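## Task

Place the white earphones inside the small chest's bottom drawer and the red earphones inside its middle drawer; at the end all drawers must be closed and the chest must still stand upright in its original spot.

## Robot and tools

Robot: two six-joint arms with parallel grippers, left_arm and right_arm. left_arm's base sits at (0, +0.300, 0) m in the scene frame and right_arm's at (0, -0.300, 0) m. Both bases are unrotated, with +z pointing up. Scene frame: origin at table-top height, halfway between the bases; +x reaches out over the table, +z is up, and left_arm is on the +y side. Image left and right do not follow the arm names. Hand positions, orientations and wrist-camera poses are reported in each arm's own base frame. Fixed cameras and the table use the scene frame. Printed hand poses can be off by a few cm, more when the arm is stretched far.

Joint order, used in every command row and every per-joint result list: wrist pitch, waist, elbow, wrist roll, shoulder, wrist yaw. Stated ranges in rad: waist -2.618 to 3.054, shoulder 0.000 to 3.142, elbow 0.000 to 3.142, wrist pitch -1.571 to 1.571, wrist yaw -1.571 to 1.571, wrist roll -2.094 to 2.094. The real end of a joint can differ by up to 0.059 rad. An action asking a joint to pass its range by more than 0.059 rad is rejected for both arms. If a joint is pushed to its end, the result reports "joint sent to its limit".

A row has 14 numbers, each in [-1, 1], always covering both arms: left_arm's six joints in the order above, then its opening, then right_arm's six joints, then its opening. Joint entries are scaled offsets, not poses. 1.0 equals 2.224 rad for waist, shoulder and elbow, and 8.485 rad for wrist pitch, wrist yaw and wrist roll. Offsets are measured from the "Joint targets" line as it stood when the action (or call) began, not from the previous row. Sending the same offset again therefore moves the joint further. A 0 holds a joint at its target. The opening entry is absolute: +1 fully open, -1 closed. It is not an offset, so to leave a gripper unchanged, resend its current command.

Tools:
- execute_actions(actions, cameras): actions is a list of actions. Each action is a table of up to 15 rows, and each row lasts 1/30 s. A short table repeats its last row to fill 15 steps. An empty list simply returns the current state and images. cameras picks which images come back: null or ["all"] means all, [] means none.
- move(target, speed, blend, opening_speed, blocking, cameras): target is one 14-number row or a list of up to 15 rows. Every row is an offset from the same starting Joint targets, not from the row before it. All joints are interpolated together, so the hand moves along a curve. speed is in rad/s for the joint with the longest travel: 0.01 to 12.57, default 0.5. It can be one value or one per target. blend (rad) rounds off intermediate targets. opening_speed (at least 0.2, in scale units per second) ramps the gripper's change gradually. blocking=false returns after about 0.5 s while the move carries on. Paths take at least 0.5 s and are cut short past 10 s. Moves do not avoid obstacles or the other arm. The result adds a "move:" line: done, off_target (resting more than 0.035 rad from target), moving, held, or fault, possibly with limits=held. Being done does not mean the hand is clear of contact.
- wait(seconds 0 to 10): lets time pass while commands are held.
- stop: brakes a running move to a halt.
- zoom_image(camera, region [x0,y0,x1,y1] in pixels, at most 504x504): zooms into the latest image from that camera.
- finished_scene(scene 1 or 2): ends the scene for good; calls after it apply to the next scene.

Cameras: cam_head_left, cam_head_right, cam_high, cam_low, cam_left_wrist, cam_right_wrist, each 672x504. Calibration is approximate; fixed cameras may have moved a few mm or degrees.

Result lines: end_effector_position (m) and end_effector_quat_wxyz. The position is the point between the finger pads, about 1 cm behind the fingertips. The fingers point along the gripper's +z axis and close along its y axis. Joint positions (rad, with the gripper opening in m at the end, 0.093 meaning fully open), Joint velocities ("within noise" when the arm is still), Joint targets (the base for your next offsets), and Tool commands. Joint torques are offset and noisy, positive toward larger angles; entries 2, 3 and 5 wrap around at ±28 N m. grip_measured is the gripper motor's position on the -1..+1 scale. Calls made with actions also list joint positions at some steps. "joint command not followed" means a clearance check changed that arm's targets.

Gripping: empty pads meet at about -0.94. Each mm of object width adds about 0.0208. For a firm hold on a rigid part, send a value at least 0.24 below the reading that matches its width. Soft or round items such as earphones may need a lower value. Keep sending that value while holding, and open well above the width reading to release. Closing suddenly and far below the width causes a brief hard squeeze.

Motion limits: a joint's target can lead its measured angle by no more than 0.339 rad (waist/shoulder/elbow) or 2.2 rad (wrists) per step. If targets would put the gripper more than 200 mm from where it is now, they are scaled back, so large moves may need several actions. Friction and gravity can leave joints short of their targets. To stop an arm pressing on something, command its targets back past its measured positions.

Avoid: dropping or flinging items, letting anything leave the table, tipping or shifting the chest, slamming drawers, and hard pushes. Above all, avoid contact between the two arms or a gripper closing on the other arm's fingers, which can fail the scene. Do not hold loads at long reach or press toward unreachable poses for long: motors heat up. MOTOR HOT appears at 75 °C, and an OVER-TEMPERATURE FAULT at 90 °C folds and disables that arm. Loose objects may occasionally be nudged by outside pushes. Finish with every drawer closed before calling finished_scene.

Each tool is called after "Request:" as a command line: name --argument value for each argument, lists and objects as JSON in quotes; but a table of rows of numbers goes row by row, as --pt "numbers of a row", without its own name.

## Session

Request:
execute_actions --actions '[]'

Request:
zoom_image --camera "cam_high" --region '[180, 200, 480, 360]'

Request:
zoom_image --camera "cam_high" --region '[260, 20, 480, 180]'

Request:
zoom_image --camera "cam_head_right" --region '[330, 0, 530, 150]'

Scene clock: 0.00 s.
left_arm: end_effector_position=(+0.3708, -0.0063, +0.0849) grip_measured=+1.000 end_effector_quat_wxyz=(+0.598, +0.020, +0.800, +0.027) | right_arm: end_effector_position=(+0.3820, -0.0236, +0.1128) grip_measured=+1.000 end_effector_quat_wxyz=(+0.637, +0.044, +0.770, -0.009)
Joint names: [wrist pitch, waist, elbow, wrist roll, shoulder, wrist yaw]
Joint positions: left_arm=[1.048 -0.046 0.247 0.051 1.582 -0.063 0.093] | right_arm=[1.101 -0.054 0.277 0.045 1.568 0.017 0.093]
Joint velocities: within noise
Joint torques (N m): no reading
Heat: left arm: 43 °C; right arm: 50 °C.
Joint targets: left_arm=[1.045 -0.046 0.252 0.051 1.577 -0.063] | right_arm=[1.113 -0.054 0.287 0.046 1.559 0.017]
Tool commands: left_gripper/opening=+1.0 right_gripper/opening=+1.0
camera_calibration:
cam_left_wrist: T_world_to_cam=[[-0.0104545, -0.998542, -0.0529614, 0.00253638], [-0.654458, 0.0468774, -0.754644, 0.343586], [0.756026, 0.0267716, -0.653993, -0.145071], [0, 0, 0, 1]] pos_world=[0.334566, -0.00968993, 0.164544]
cam_right_wrist: T_world_to_cam=[[-0.0892502, -0.995569, -0.0296209, 0.0137829], [-0.580873, 0.076186, -0.810421, 0.354009], [0.809086, -0.0551242, -0.585099, -0.160679], [0, 0, 0, 1]] pos_world=[0.336868, -0.022106, 0.193292]

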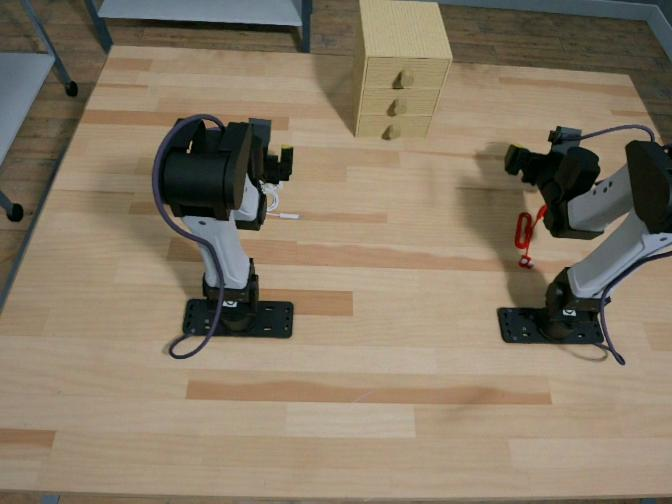

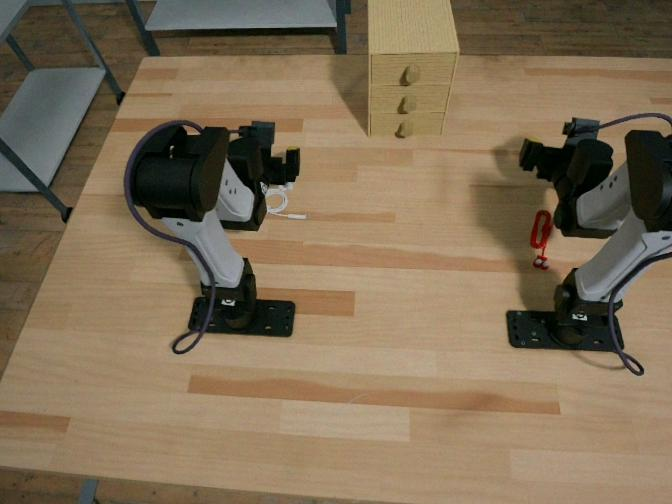

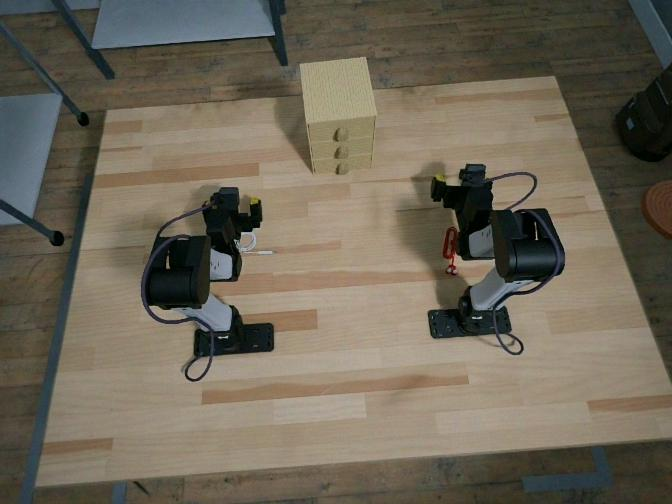

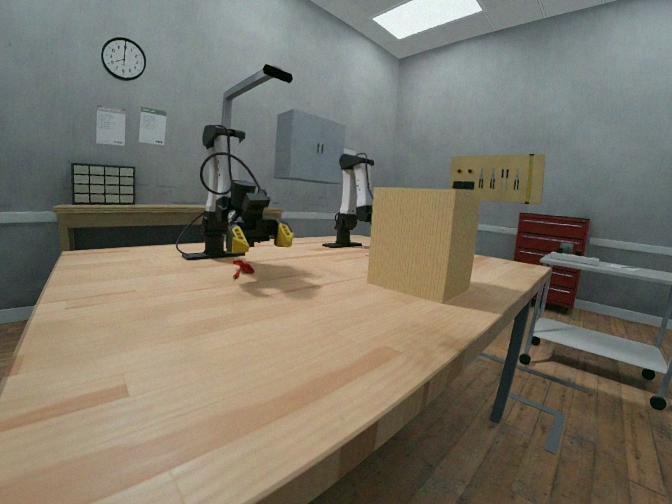

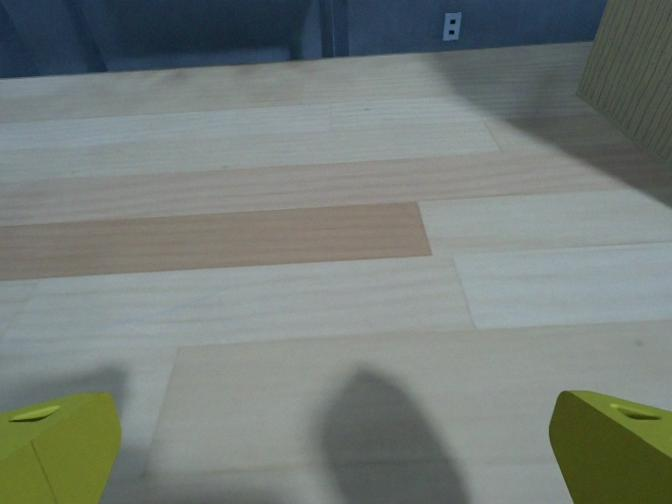

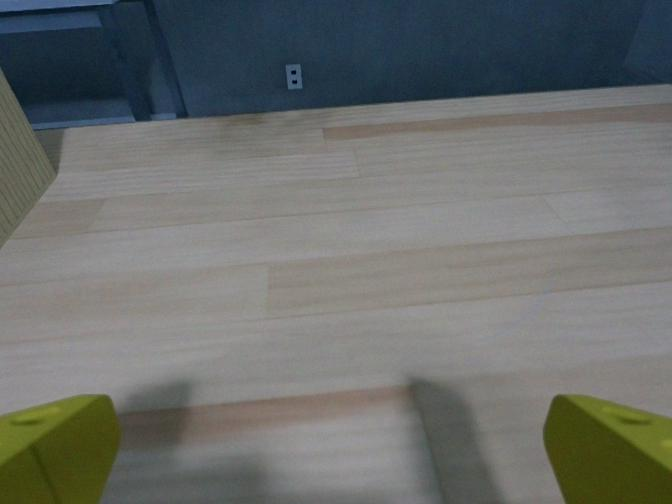

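Scaled by 1.680 from the camera's 672x504 image, which has a finer 960x720 frame.

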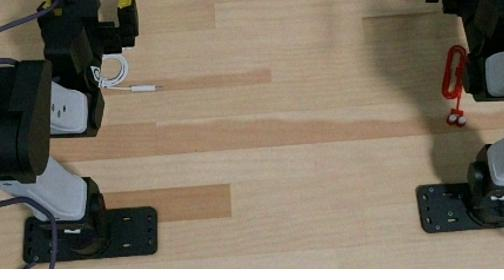

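Scaled by 2.291 from the camera's 672x504 image, which has a finer 960x720 frame.

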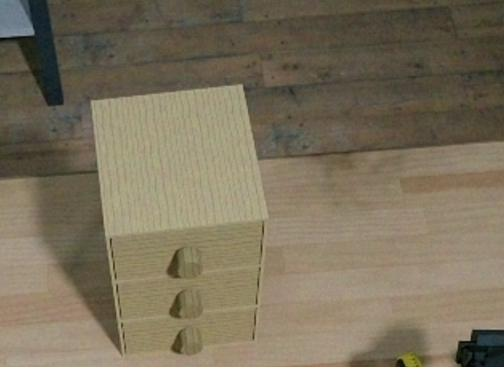

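Scaled by 2.520 from the camera's 672x504 image, which has a finer 960x720 frame.

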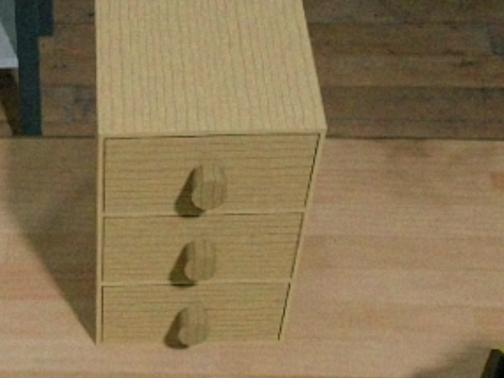

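Request:
move --target '[-0.2769,-0.0423,0.4357,-0.006,-0.0404,0.0074,1,-0.0228,0.3937,0.2886,0.0199,0.2711,0.0851,1]' --speed 1.0

Scene clock: 6.90 s.
left_arm: end_effector_position=(+0.2447, -0.0312, +0.1189) grip_measured=+1.000 end_effector_quat_wxyz=(-0.014, +0.072, +0.997, +0.005) | right_arm: end_effector_position=(+0.4158, +0.2819, +0.0581) grip_measured=+1.000 end_effector_quat_wxyz=(+0.617, -0.035, +0.786, +0.014)
Joint names: [wrist pitch, waist, elbow, wrist roll, shoulder, wrist yaw]
Joint positions: left_arm=[-1.298 -0.133 1.2 0.011 1.502 -0.009 0.093] | right_arm=[0.917 0.82 0.907 0.198 2.149 0.726 0.093]
Joint velocities: within noise
Joint torques (N m): left_arm=[0.29 -0.73 7.12 -0.14 -7.88 0.02] | right_arm=[1.77 0.42 7.25 0.15 -8.51 0.29]
Heat: left arm: 44 °C; right arm: 51 °C.
Joint targets: left_arm=[-1.304 -0.140 1.221 0.000 1.487 -0.001] | right_arm=[0.919 0.822 0.929 0.214 2.162 0.739]
move: done
camera_calibration:
cam_left_wrist: T_world_to_cam=[[-0.133276, -0.991064, 0.00551202, 0.00143908], [-0.889661, 0.122087, 0.439998, 0.205747], [-0.436739, 0.0537375, -0.897982, 0.294949], [0, 0, 0, 1]] pos_world=[0.312053, -0.0395427, 0.174323]
cam_right_wrist: T_world_to_cam=[[0.0635085, -0.997403, 0.0339663, 0.252545], [-0.622731, -0.0662018, -0.779631, 0.361689], [0.779855, 0.0283614, -0.625318, -0.212281], [0, 0, 0, 1]] pos_world=[0.374744, 0.281854, 0.140663]

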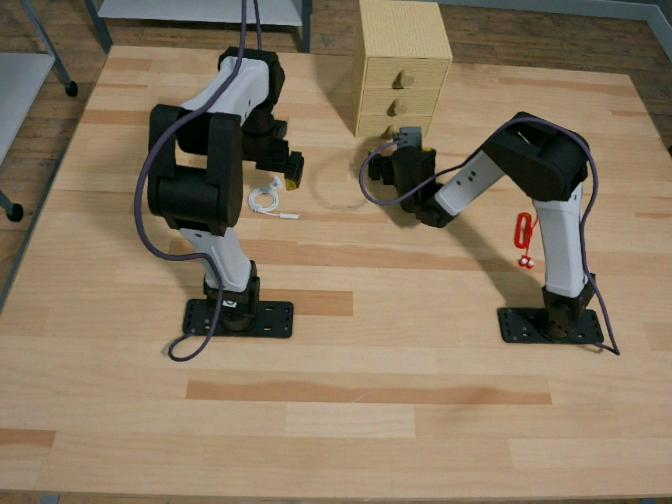

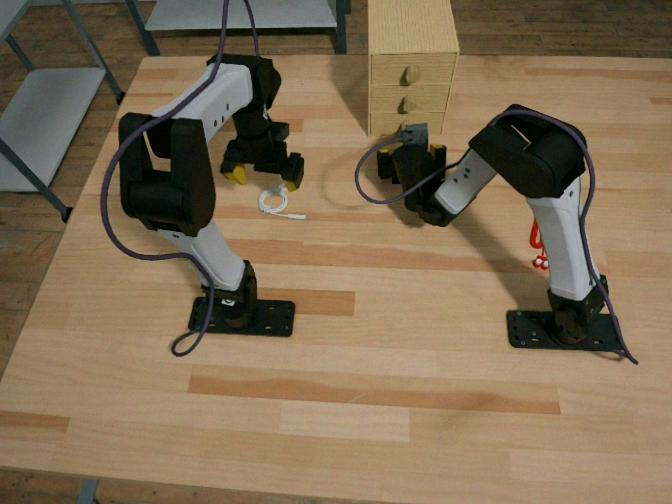

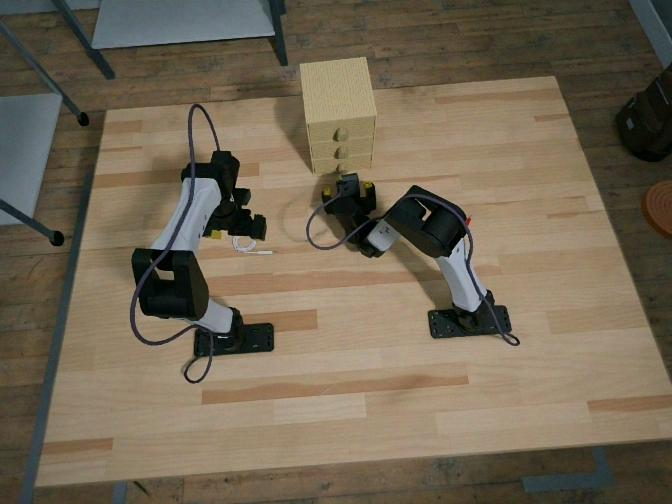

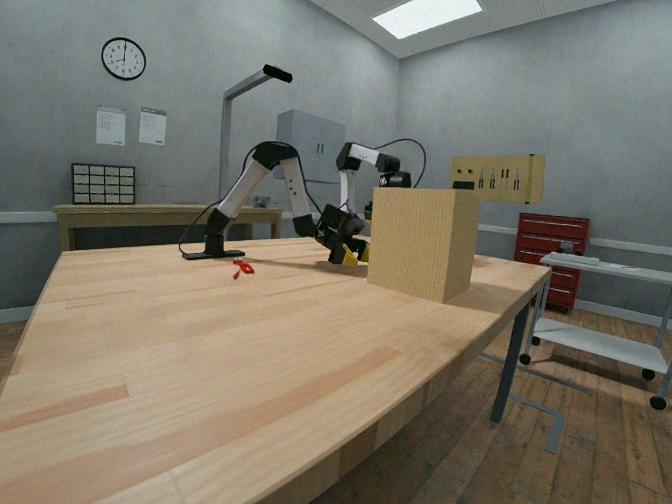

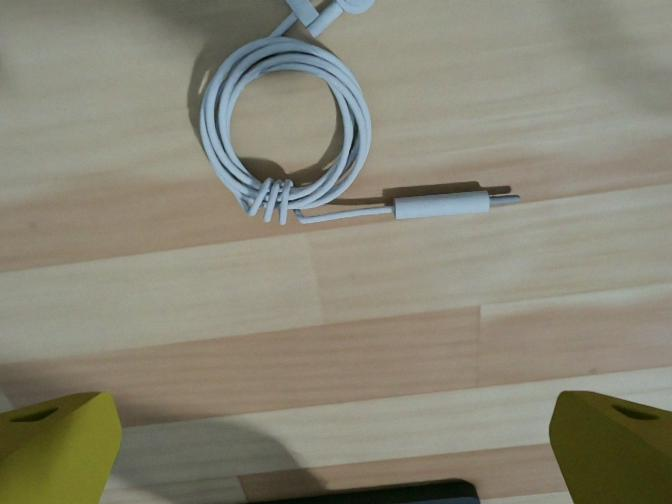

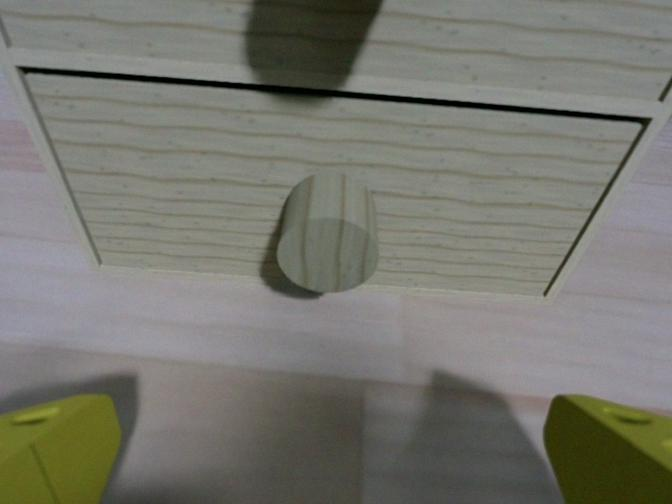

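Request:
move --target '[0.0403,0.0315,-0.0616,0,0.0944,0,1,-0.0111,-0.0405,0.1021,0,0.0463,-0.0103,1]' --speed 0.4 --cameras '["cam_left_wrist","cam_right_wrist"]'

Scene clock: 11.57 s.
left_arm: end_effector_position=(+0.2853, -0.0203, +0.0442) grip_measured=+1.000 end_effector_quat_wxyz=(-0.004, +0.043, +0.999, +0.004) | right_arm: end_effector_position=(+0.4736, +0.2888, +0.0656) grip_measured=+1.000 end_effector_quat_wxyz=(+0.622, -0.013, +0.783, +0.019)
Joint names: [wrist pitch, waist, elbow, wrist roll, shoulder, wrist yaw]
Joint positions: left_arm=[-0.978 -0.075 1.091 0.011 1.692 -0.008 0.093] | right_arm=[0.824 0.737 1.134 0.199 2.25 0.668 0.093]
Joint velocities: within noise
Joint torques (N m): left_arm=[0.56 0.36 4.45 -0.11 -7.79 0] | right_arm=[1.78 -0.38 7.92 0.15 -9.5 -0.05]
Heat: left arm: 44 °C; right arm: 52 °C.
Joint targets: left_arm=[-0.962 -0.070 1.084 0.000 1.697 -0.001] | right_arm=[0.825 0.732 1.156 0.214 2.265 0.652]
move: done
camera_calibration:
cam_left_wrist: T_world_to_cam=[[-0.0757576, -0.997102, 0.00702518, 0.00146764], [-0.90435, 0.0716749, 0.420729, 0.277476], [-0.420013, 0.0255202, -0.907159, 0.240126], [0, 0, 0, 1]] pos_world=[0.351903, -0.0245528, 0.101079]
cam_right_wrist: T_world_to_cam=[[0.0352329, -0.999377, -0.00189586, 0.271837], [-0.615444, -0.0202027, -0.787922, 0.387796], [0.787393, 0.0289276, -0.615773, -0.257245], [0, 0, 0, 1]] pos_world=[0.431642, 0.286944, 0.147663]
Images, in order (width x height): cam_left_wrist 672x504, cam_right_wrist 672x504.

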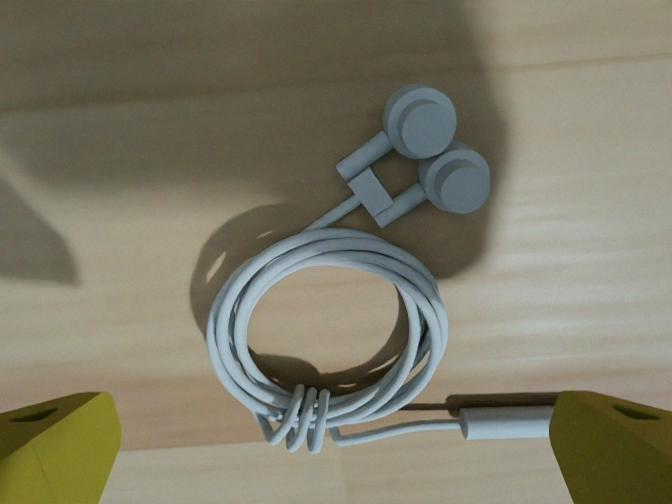

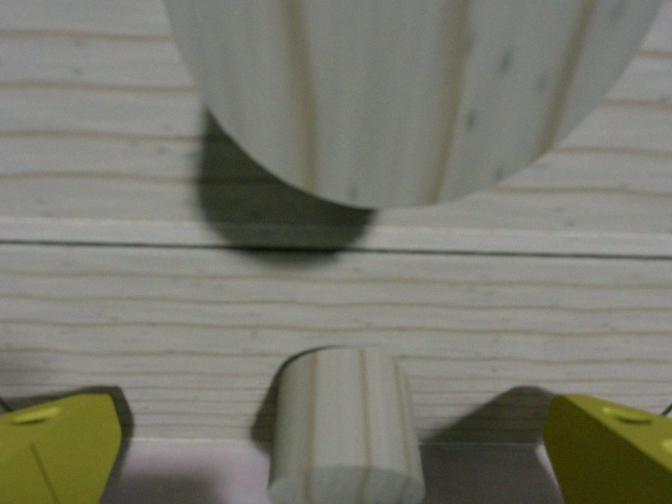

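Request:
move --pt "0.0124 0.0045 -0.0216 0 0.022 0 1 0 -0.0027 0 0 0 0 1" --pt "0.0124 0.0045 -0.0216 0 0.022 0 -1 0 -0.0027 0 0 0 0 -0.6" --speed 0.3 --opening_speed 1.5 --cameras '["cam_left_wrist","cam_right_wrist"]'

Scene clock: 17.63 s.
left_arm: end_effector_position=(+0.2912, -0.0179, +0.0208) grip_measured=-0.970 end_effector_quat_wxyz=(+0.002, +0.038, +0.999, +0.004) | right_arm: end_effector_position=(+0.4746, +0.2870, +0.0652) grip_measured=-0.537 end_effector_quat_wxyz=(+0.621, -0.012, +0.783, +0.018)
Joint names: [wrist pitch, waist, elbow, wrist roll, shoulder, wrist yaw]
Joint positions: left_arm=[-0.872 -0.066 1.044 0.01 1.738 -0.008 0] | right_arm=[0.822 0.733 1.134 0.199 2.25 0.667 0.019]
Joint velocities: within noise
Joint torques (N m): left_arm=[0.59 0.49 4.19 -0.11 -7.73 0.04] | right_arm=[1.78 -0.32 7.88 0.17 -9.51 0.05]
Heat: left arm: 44 °C; right arm: 53 °C.
Joint targets: left_arm=[-0.857 -0.060 1.036 0.000 1.746 -0.001] | right_arm=[0.825 0.725 1.156 0.215 2.265 0.652]
move: done
camera_calibration:
cam_left_wrist: T_world_to_cam=[[-0.0655233, -0.997827, 0.00695736, 0.00142567], [-0.910082, 0.0626179, 0.409671, 0.294151], [-0.409217, 0.0205113, -0.912207, 0.21823], [0, 0, 0, 1]] pos_world=[0.357099, -0.0214727, 0.0785555]
cam_right_wrist: T_world_to_cam=[[0.0321031, -0.999484, -0.0013804, 0.271517], [-0.616504, -0.0187148, -0.78713, 0.388205], [0.786697, 0.0261204, -0.616786, -0.256939], [0, 0, 0, 1]] pos_world=[0.432747, 0.285353, 0.147466]
Images, in order (width x height): cam_left_wrist 672x504, cam_right_wrist 672x504.

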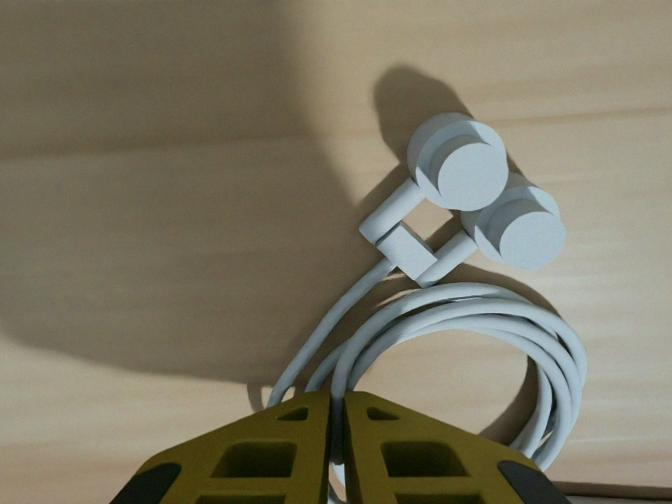

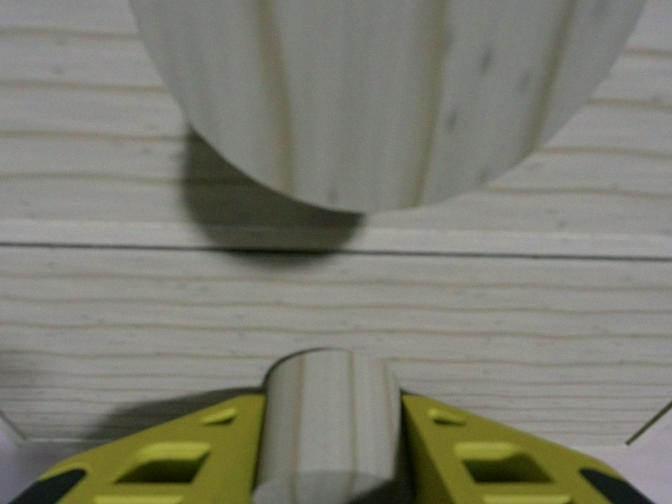

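Request:
move --pt "-0.006 0 0.036 0 -0.012 0 -1 0.0065 0.0291 -0.0662 0.0029 -0.0343 0.0073 -0.6" --pt "-0.018 0 0.08 0 -0.025 0 -1 0.0110 0.0630 -0.1251 0.0068 -0.0658 0.0158 -0.6" --pt "-0.018 0 0.08 0 -0.025 0 -1 0.0126 0.0972 -0.1701 0.0113 -0.0920 0.0242 -0.6" --speed 0.3 --blend '[0.02,0.02,0]'

Scene clock: 80.23 s.
left_arm: end_effector_position=(+0.3109, -0.0192, +0.0640) grip_measured=-0.970 end_effector_quat_wxyz=(+0.025, +0.038, +0.999, +0.003) | right_arm: end_effector_position=(+0.3666, +0.2843, +0.0551) grip_measured=-0.535 end_effector_quat_wxyz=(+0.618, -0.014, +0.786, +0.021)
Joint names: [wrist pitch, waist, elbow, wrist roll, shoulder, wrist yaw]
Joint positions: left_arm=[-1.005 -0.066 1.194 0.01 1.711 -0.008 0] | right_arm=[0.945 0.936 0.786 0.294 2.095 0.851 0.02]
Joint velocities: within noise
Joint torques (N m): left_arm=[0.49 0.51 6.94 -0.12 -10.86 0] | right_arm=[1.44 0.7 3.92 0.26 -11.47 0.27]
Heat: left arm: 43 °C; right arm: 59 °C.
Joint targets: left_arm=[-1.010 -0.060 1.214 0.000 1.691 -0.001] | right_arm=[0.932 0.942 0.778 0.310 2.060 0.857]
move: done
camera_calibration:
cam_left_wrist: T_world_to_cam=[[-0.0658607, -0.997805, 0.00695456, 0.00124894], [-0.927564, 0.0637906, 0.368178, 0.302598], [-0.367813, 0.0177976, -0.929729, 0.253823], [0, 0, 0, 1]] pos_world=[0.37412, -0.0225741, 0.124568]
cam_right_wrist: T_world_to_cam=[[0.0389805, -0.999238, -0.00213294, 0.269731], [-0.621887, -0.0225891, -0.782781, 0.316411], [0.782136, 0.0318397, -0.622294, -0.177846], [0, 0, 0, 1]] pos_world=[0.325357, 0.282335, 0.137584]

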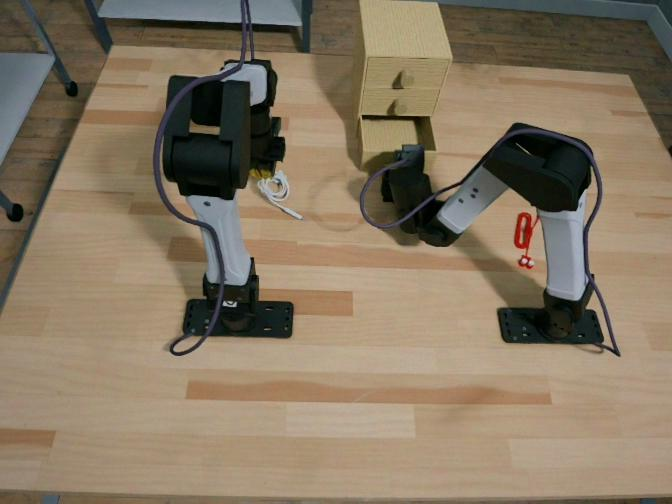

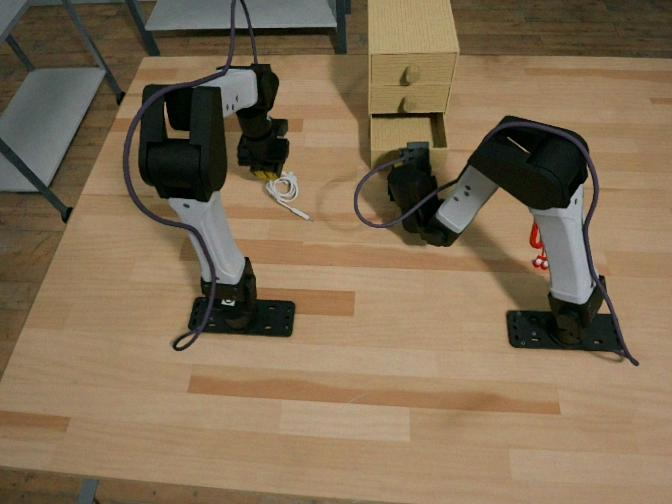

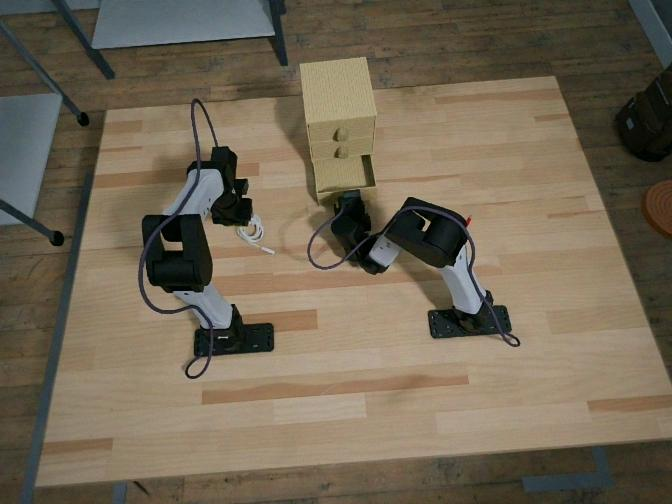

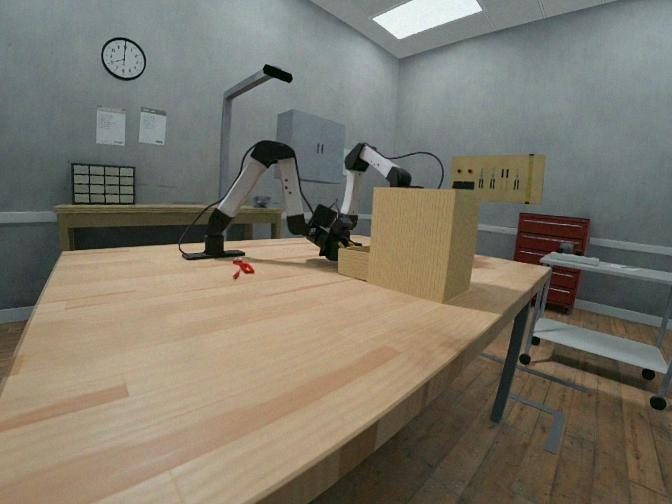

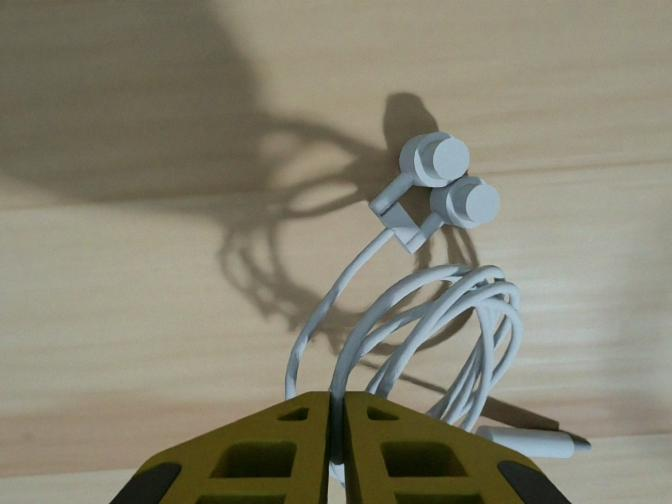

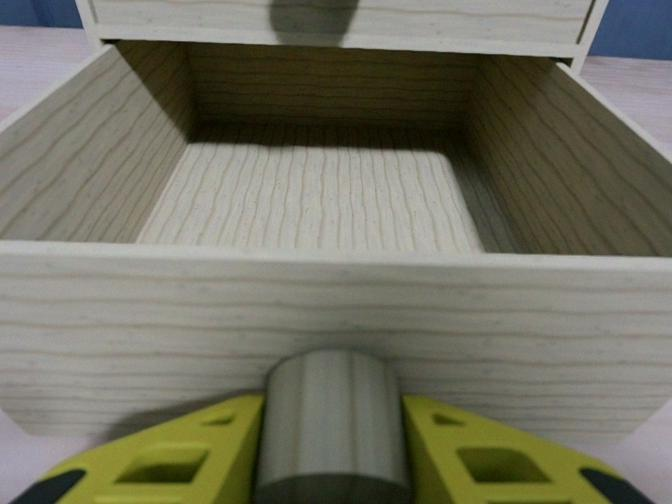

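Request:
move --pt "0 0 0 0 0 0 -1 0 0 0 0 0 0 1" --pt "-0.0346 0 0.0764 0 -0.0202 0 -1 -0.0018 0.0451 -0.0428 0.0073 -0.0277 0.011 1" --pt "-0.0346 0 0.0764 0 -0.0202 0 -1 -0.0745 -0.0638 0.0099 -0.0189 -0.2518 -0.0656 1" --pt "0.013 -0.2579 0.3714 0.1768 0.1727 0 -1 -0.2625 -0.4056 0.1173 -0.0365 -0.3353 -0.101 1" --speed '[0.4,0.4,0.8,1.0]' --blend '[0,0.02,0.1,0]' --opening_speed 2.5

Scene clock: 89.33 s.
left_arm: end_effector_position=(+0.4280, -0.3143, +0.1967) grip_measured=-0.970 end_effector_quat_wxyz=(+0.273, +0.832, +0.465, +0.128) | right_arm: end_effector_position=(+0.2008, +0.0070, +0.1067) grip_measured=+1.000 end_effector_quat_wxyz=(-0.019, -0.017, +1.000, -0.008)
Joint names: [wrist pitch, waist, elbow, wrist roll, shoulder, wrist yaw]
Joint positions: left_arm=[-0.912 -0.636 2.014 1.488 2.061 -0.008 0] | right_arm=[-1.284 0.047 1.012 0.013 1.337 0.015 0.093]
Joint velocities: within noise
Joint torques (N m): left_arm=[1.92 0.14 8.28 0.1 -12.34 0.07] | right_arm=[0.04 -0.01 8.81 -0.15 -5.94 -0.14]
Heat: left arm: 44 °C; right arm: 60 °C.
Joint targets: left_arm=[-0.900 -0.633 2.040 1.500 2.075 -0.001] | right_arm=[-1.295 0.039 1.039 0.000 1.315 0.000]
move: done
camera_calibration:
cam_left_wrist: T_world_to_cam=[[-0.717088, 0.413802, -0.56085, 0.54771], [0.290434, 0.908897, 0.299255, 0.139044], [0.633588, 0.0517024, -0.771941, -0.0234091], [0, 0, 0, 1]] pos_world=[0.367205, -0.35181, 0.247503]
cam_right_wrist: T_world_to_cam=[[0.0442656, -0.998668, 0.0264932, -0.00496392], [-0.889819, -0.0273573, 0.455493, 0.16906], [-0.454162, -0.0437368, -0.889845, 0.270099], [0, 0, 0, 1]] pos_world=[0.273321, 0.011481, 0.163472]

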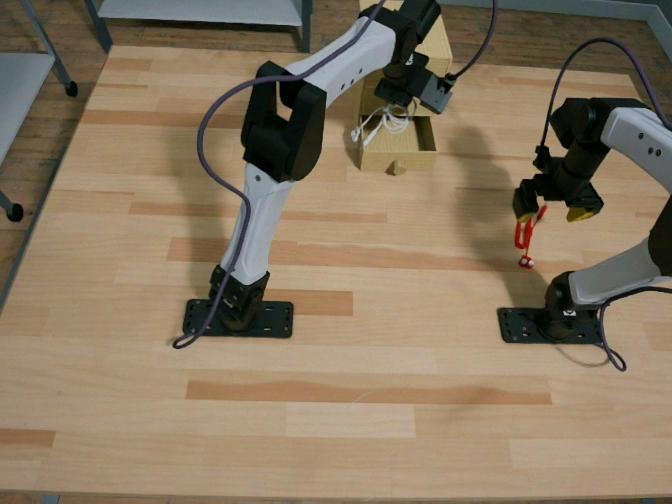

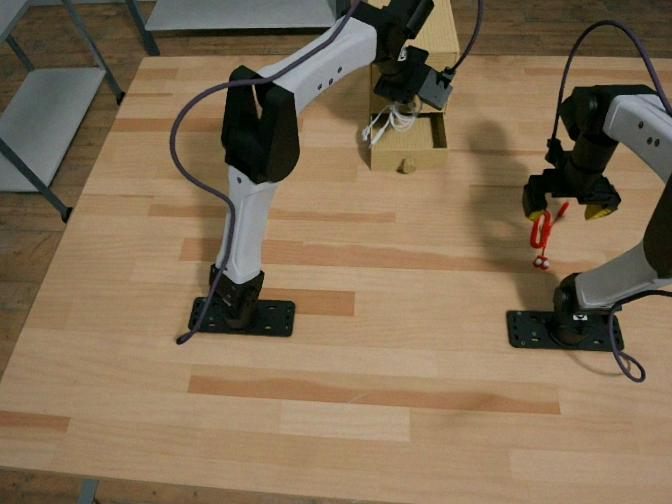

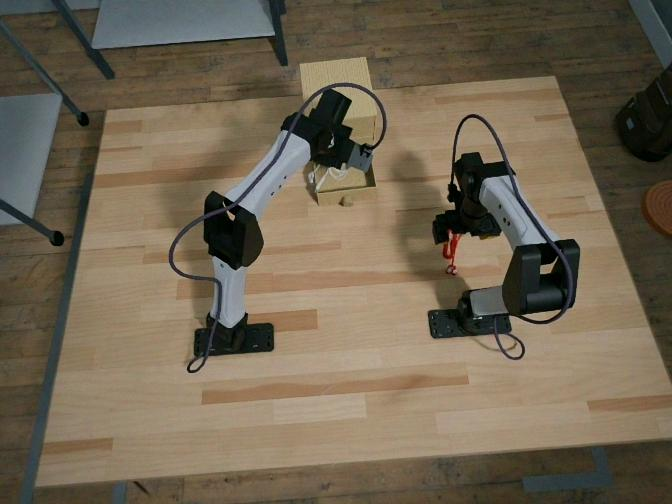

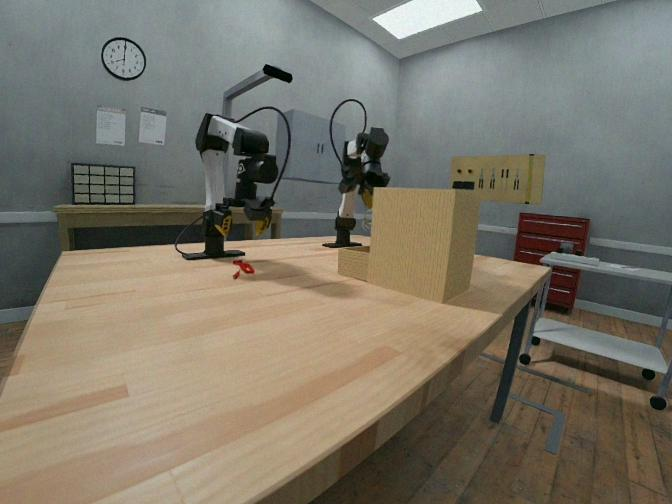

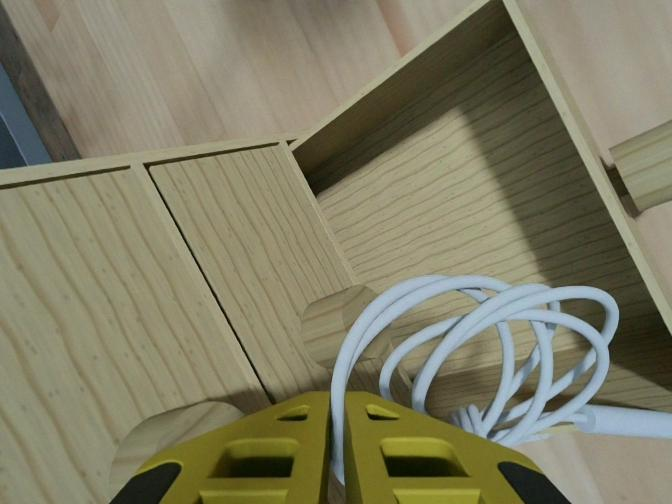

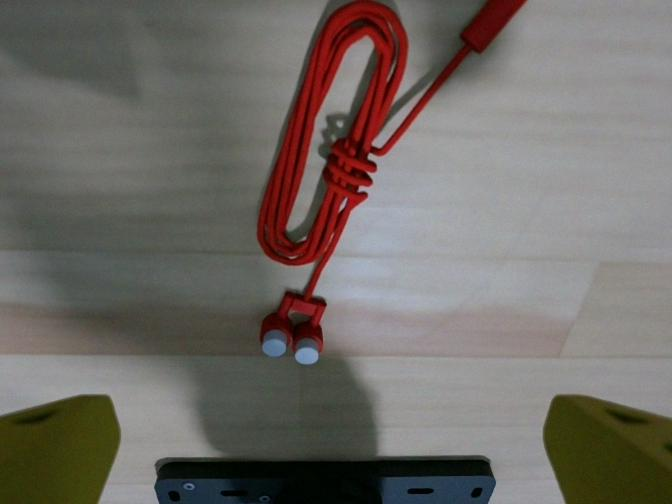

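Request:
move --pt "-0.0094 -0.031 0.0877 0 0.054 0 -1 0.0416 -0.0013 -0.0679 0.0395 0.0863 -0.0014 1" --pt "-0.013 -0.031 0.0832 0 0.1169 0 -1 0.0416 -0.0013 -0.0679 0.0395 0.0863 -0.0014 1" --speed 0.4 --cameras '["cam_left_wrist","cam_right_wrist","cam_head_left"]'

Scene clock: 92.57 s.
left_arm: end_effector_position=(+0.4279, -0.3570, +0.1134) grip_measured=-0.970 end_effector_quat_wxyz=(+0.200, +0.866, +0.449, +0.088) | right_arm: end_effector_position=(+0.2357, +0.0107, +0.0426) grip_measured=+1.000 end_effector_quat_wxyz=(+0.000, +0.137, +0.991, -0.001)
Joint names: [wrist pitch, waist, elbow, wrist roll, shoulder, wrist yaw]
Joint positions: left_arm=[-1.008 -0.698 2.216 1.49 2.339 -0.008 0] | right_arm=[-0.959 0.047 0.887 0.322 1.5 0.002 0.093]
Joint velocities: within noise
Joint torques (N m): left_arm=[1.41 -0.54 6.82 0.1 -16.47 0.09] | right_arm=[0.33 -0.57 5.87 0.19 -4.72 -0.14]
Heat: left arm: 44 °C; right arm: 59 °C.
Joint targets: left_arm=[-1.010 -0.702 2.225 1.500 2.335 -0.001] | right_arm=[-0.942 0.037 0.888 0.336 1.506 -0.011]
move: done
camera_calibration:
cam_left_wrist: T_world_to_cam=[[-0.753917, 0.512262, -0.411335, 0.552447], [0.38967, 0.852761, 0.347788, 0.134764], [0.528929, 0.101918, -0.842524, -0.0147125], [0, 0, 0, 1]] pos_world=[0.371768, -0.396419, 0.167976]
cam_right_wrist: T_world_to_cam=[[-0.262182, -0.964911, 0.0143733, 0.0713067], [-0.873559, 0.243636, 0.421351, 0.22425], [-0.410068, 0.0979146, -0.906784, 0.217866], [0, 0, 0, 1]] pos_world=[0.30393, -0.007163, 0.102045]
Images, in order (width x height): cam_head_left 672x504, cam_left_wrist 672x504, cam_right_wrist 672x504.

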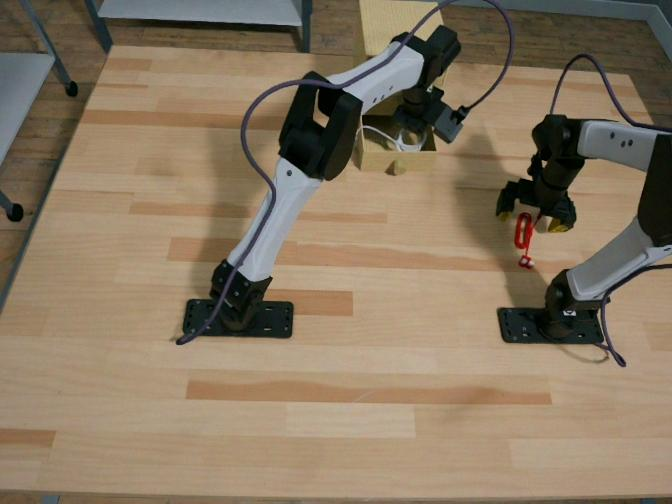

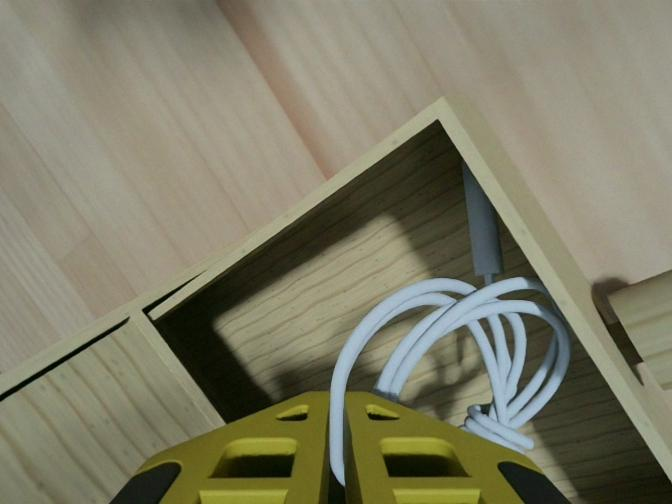

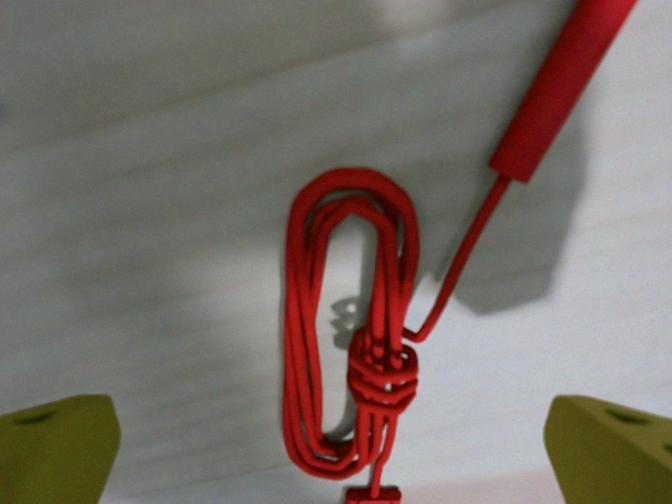

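Request:
zoom_image --camera "cam_head_left" --region '[330, 70, 470, 190]'

Scaled by 3.600 from the camera's 672x504 image, which has a finer 960x720 frame.

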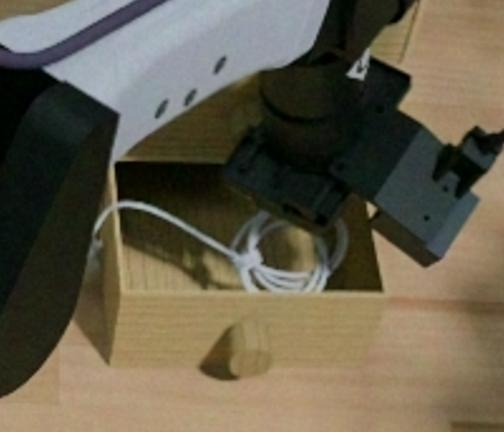

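Request:
move --pt "0.0295 0 -0.0877 0 -0.1304 0 -1 0.0124 -0.0067 -0.0234 0 0.0243 0 1" --pt "0.0236 -0.0171 -0.0225 0 -0.0877 0 -1 0.0124 -0.0067 -0.0234 0 0.0243 0 -1" --speed 0.4 --opening_speed 1.5 --cameras '["cam_left_wrist","cam_right_wrist","cam_head_left","cam_head_right"]'

Request:
zoom_image --camera "cam_head_left" --region '[330, 40, 470, 180]'

Scene clock: 98.63 s.
left_arm: end_effector_position=(+0.4262, -0.3859, +0.2334) grip_measured=-0.970 end_effector_quat_wxyz=(+0.357, +0.828, +0.408, +0.145) | right_arm: end_effector_position=(+0.2401, +0.0078, +0.0201) grip_measured=-0.900 end_effector_quat_wxyz=(+0.002, +0.146, +0.989, +0.003)
Joint names: [wrist pitch, waist, elbow, wrist roll, shoulder, wrist yaw]
Joint positions: left_arm=[-0.803 -0.738 2.149 1.49 2.125 -0.008 0] | right_arm=[-0.853 0.029 0.837 0.323 1.551 -0.004 0.002]
Joint velocities: within noise
Joint torques (N m): left_arm=[2.07 -0.29 8.5 0.07 -13.19 0.02] | right_arm=[0.31 -0.42 5.44 0.12 -4.66 -0.04]
Heat: left arm: 47 °C; right arm: 57 °C.
Joint targets: left_arm=[-0.809 -0.740 2.175 1.501 2.140 -0.001] | right_arm=[-0.837 0.022 0.836 0.336 1.560 -0.011]
move: done
camera_calibration:
cam_left_wrist: T_world_to_cam=[[-0.586197, 0.410199, -0.698649, 0.571571], [0.346885, 0.906385, 0.241116, 0.182164], [0.732151, -0.10101, -0.673612, -0.11411], [0, 0, 0, 1]] pos_world=[0.355409, -0.411095, 0.278539]
cam_right_wrist: T_world_to_cam=[[-0.280208, -0.95992, 0.00613241, 0.0744915], [-0.87103, 0.256935, 0.418677, 0.237655], [-0.403472, 0.111975, -0.908114, 0.197898], [0, 0, 0, 1]] pos_world=[0.307724, -0.0117156, 0.0797563]
Images, in order (width x height): cam_head_left 672x504, cam_head_right 672x504, cam_left_wrist 672x504, cam_right_wrist 672x504.

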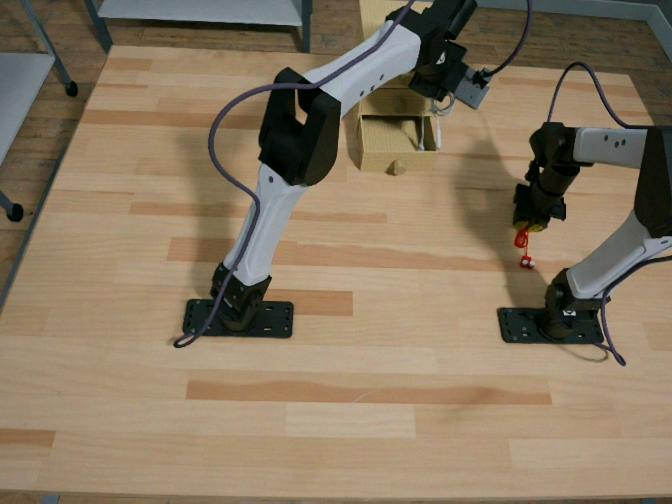

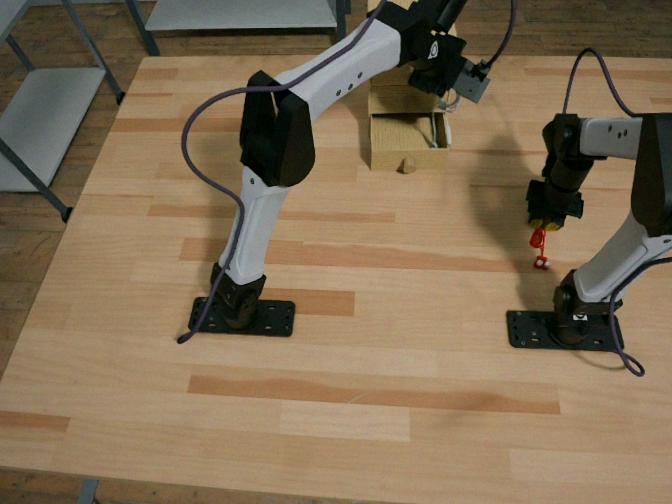

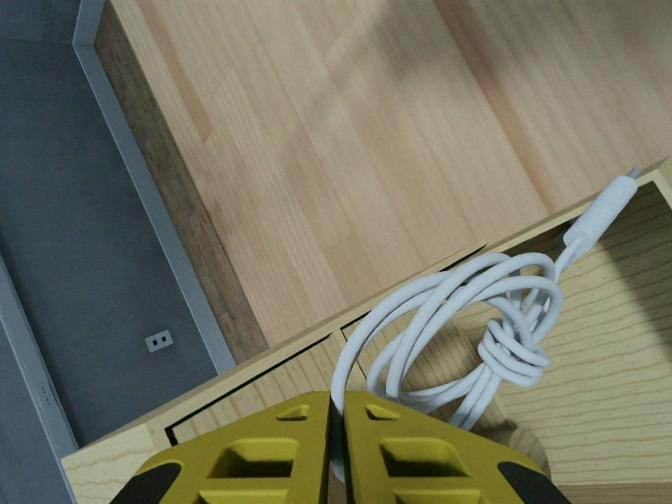

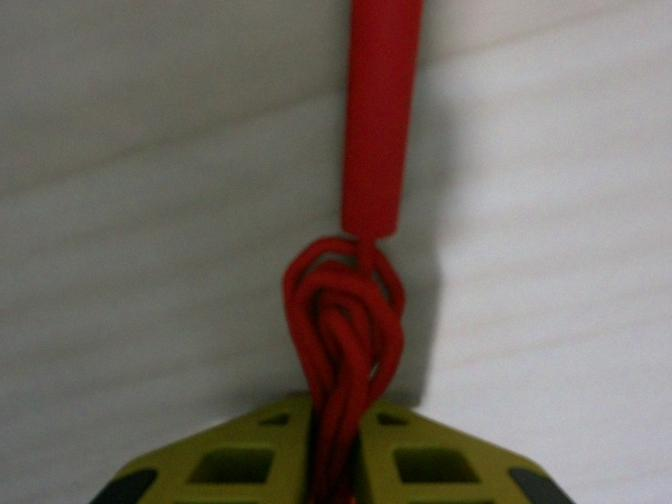

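Scaled by 3.600 from the camera's 672x504 image, which has a finer 960x720 frame.

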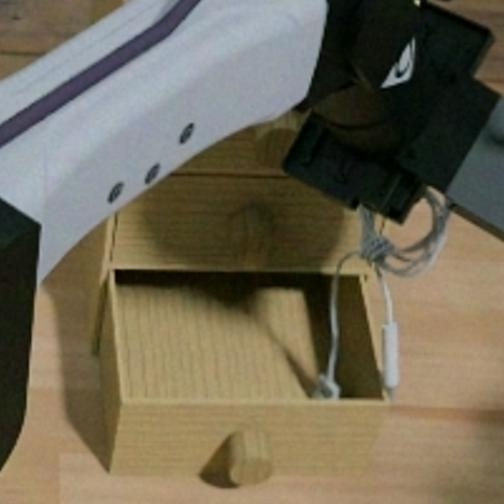

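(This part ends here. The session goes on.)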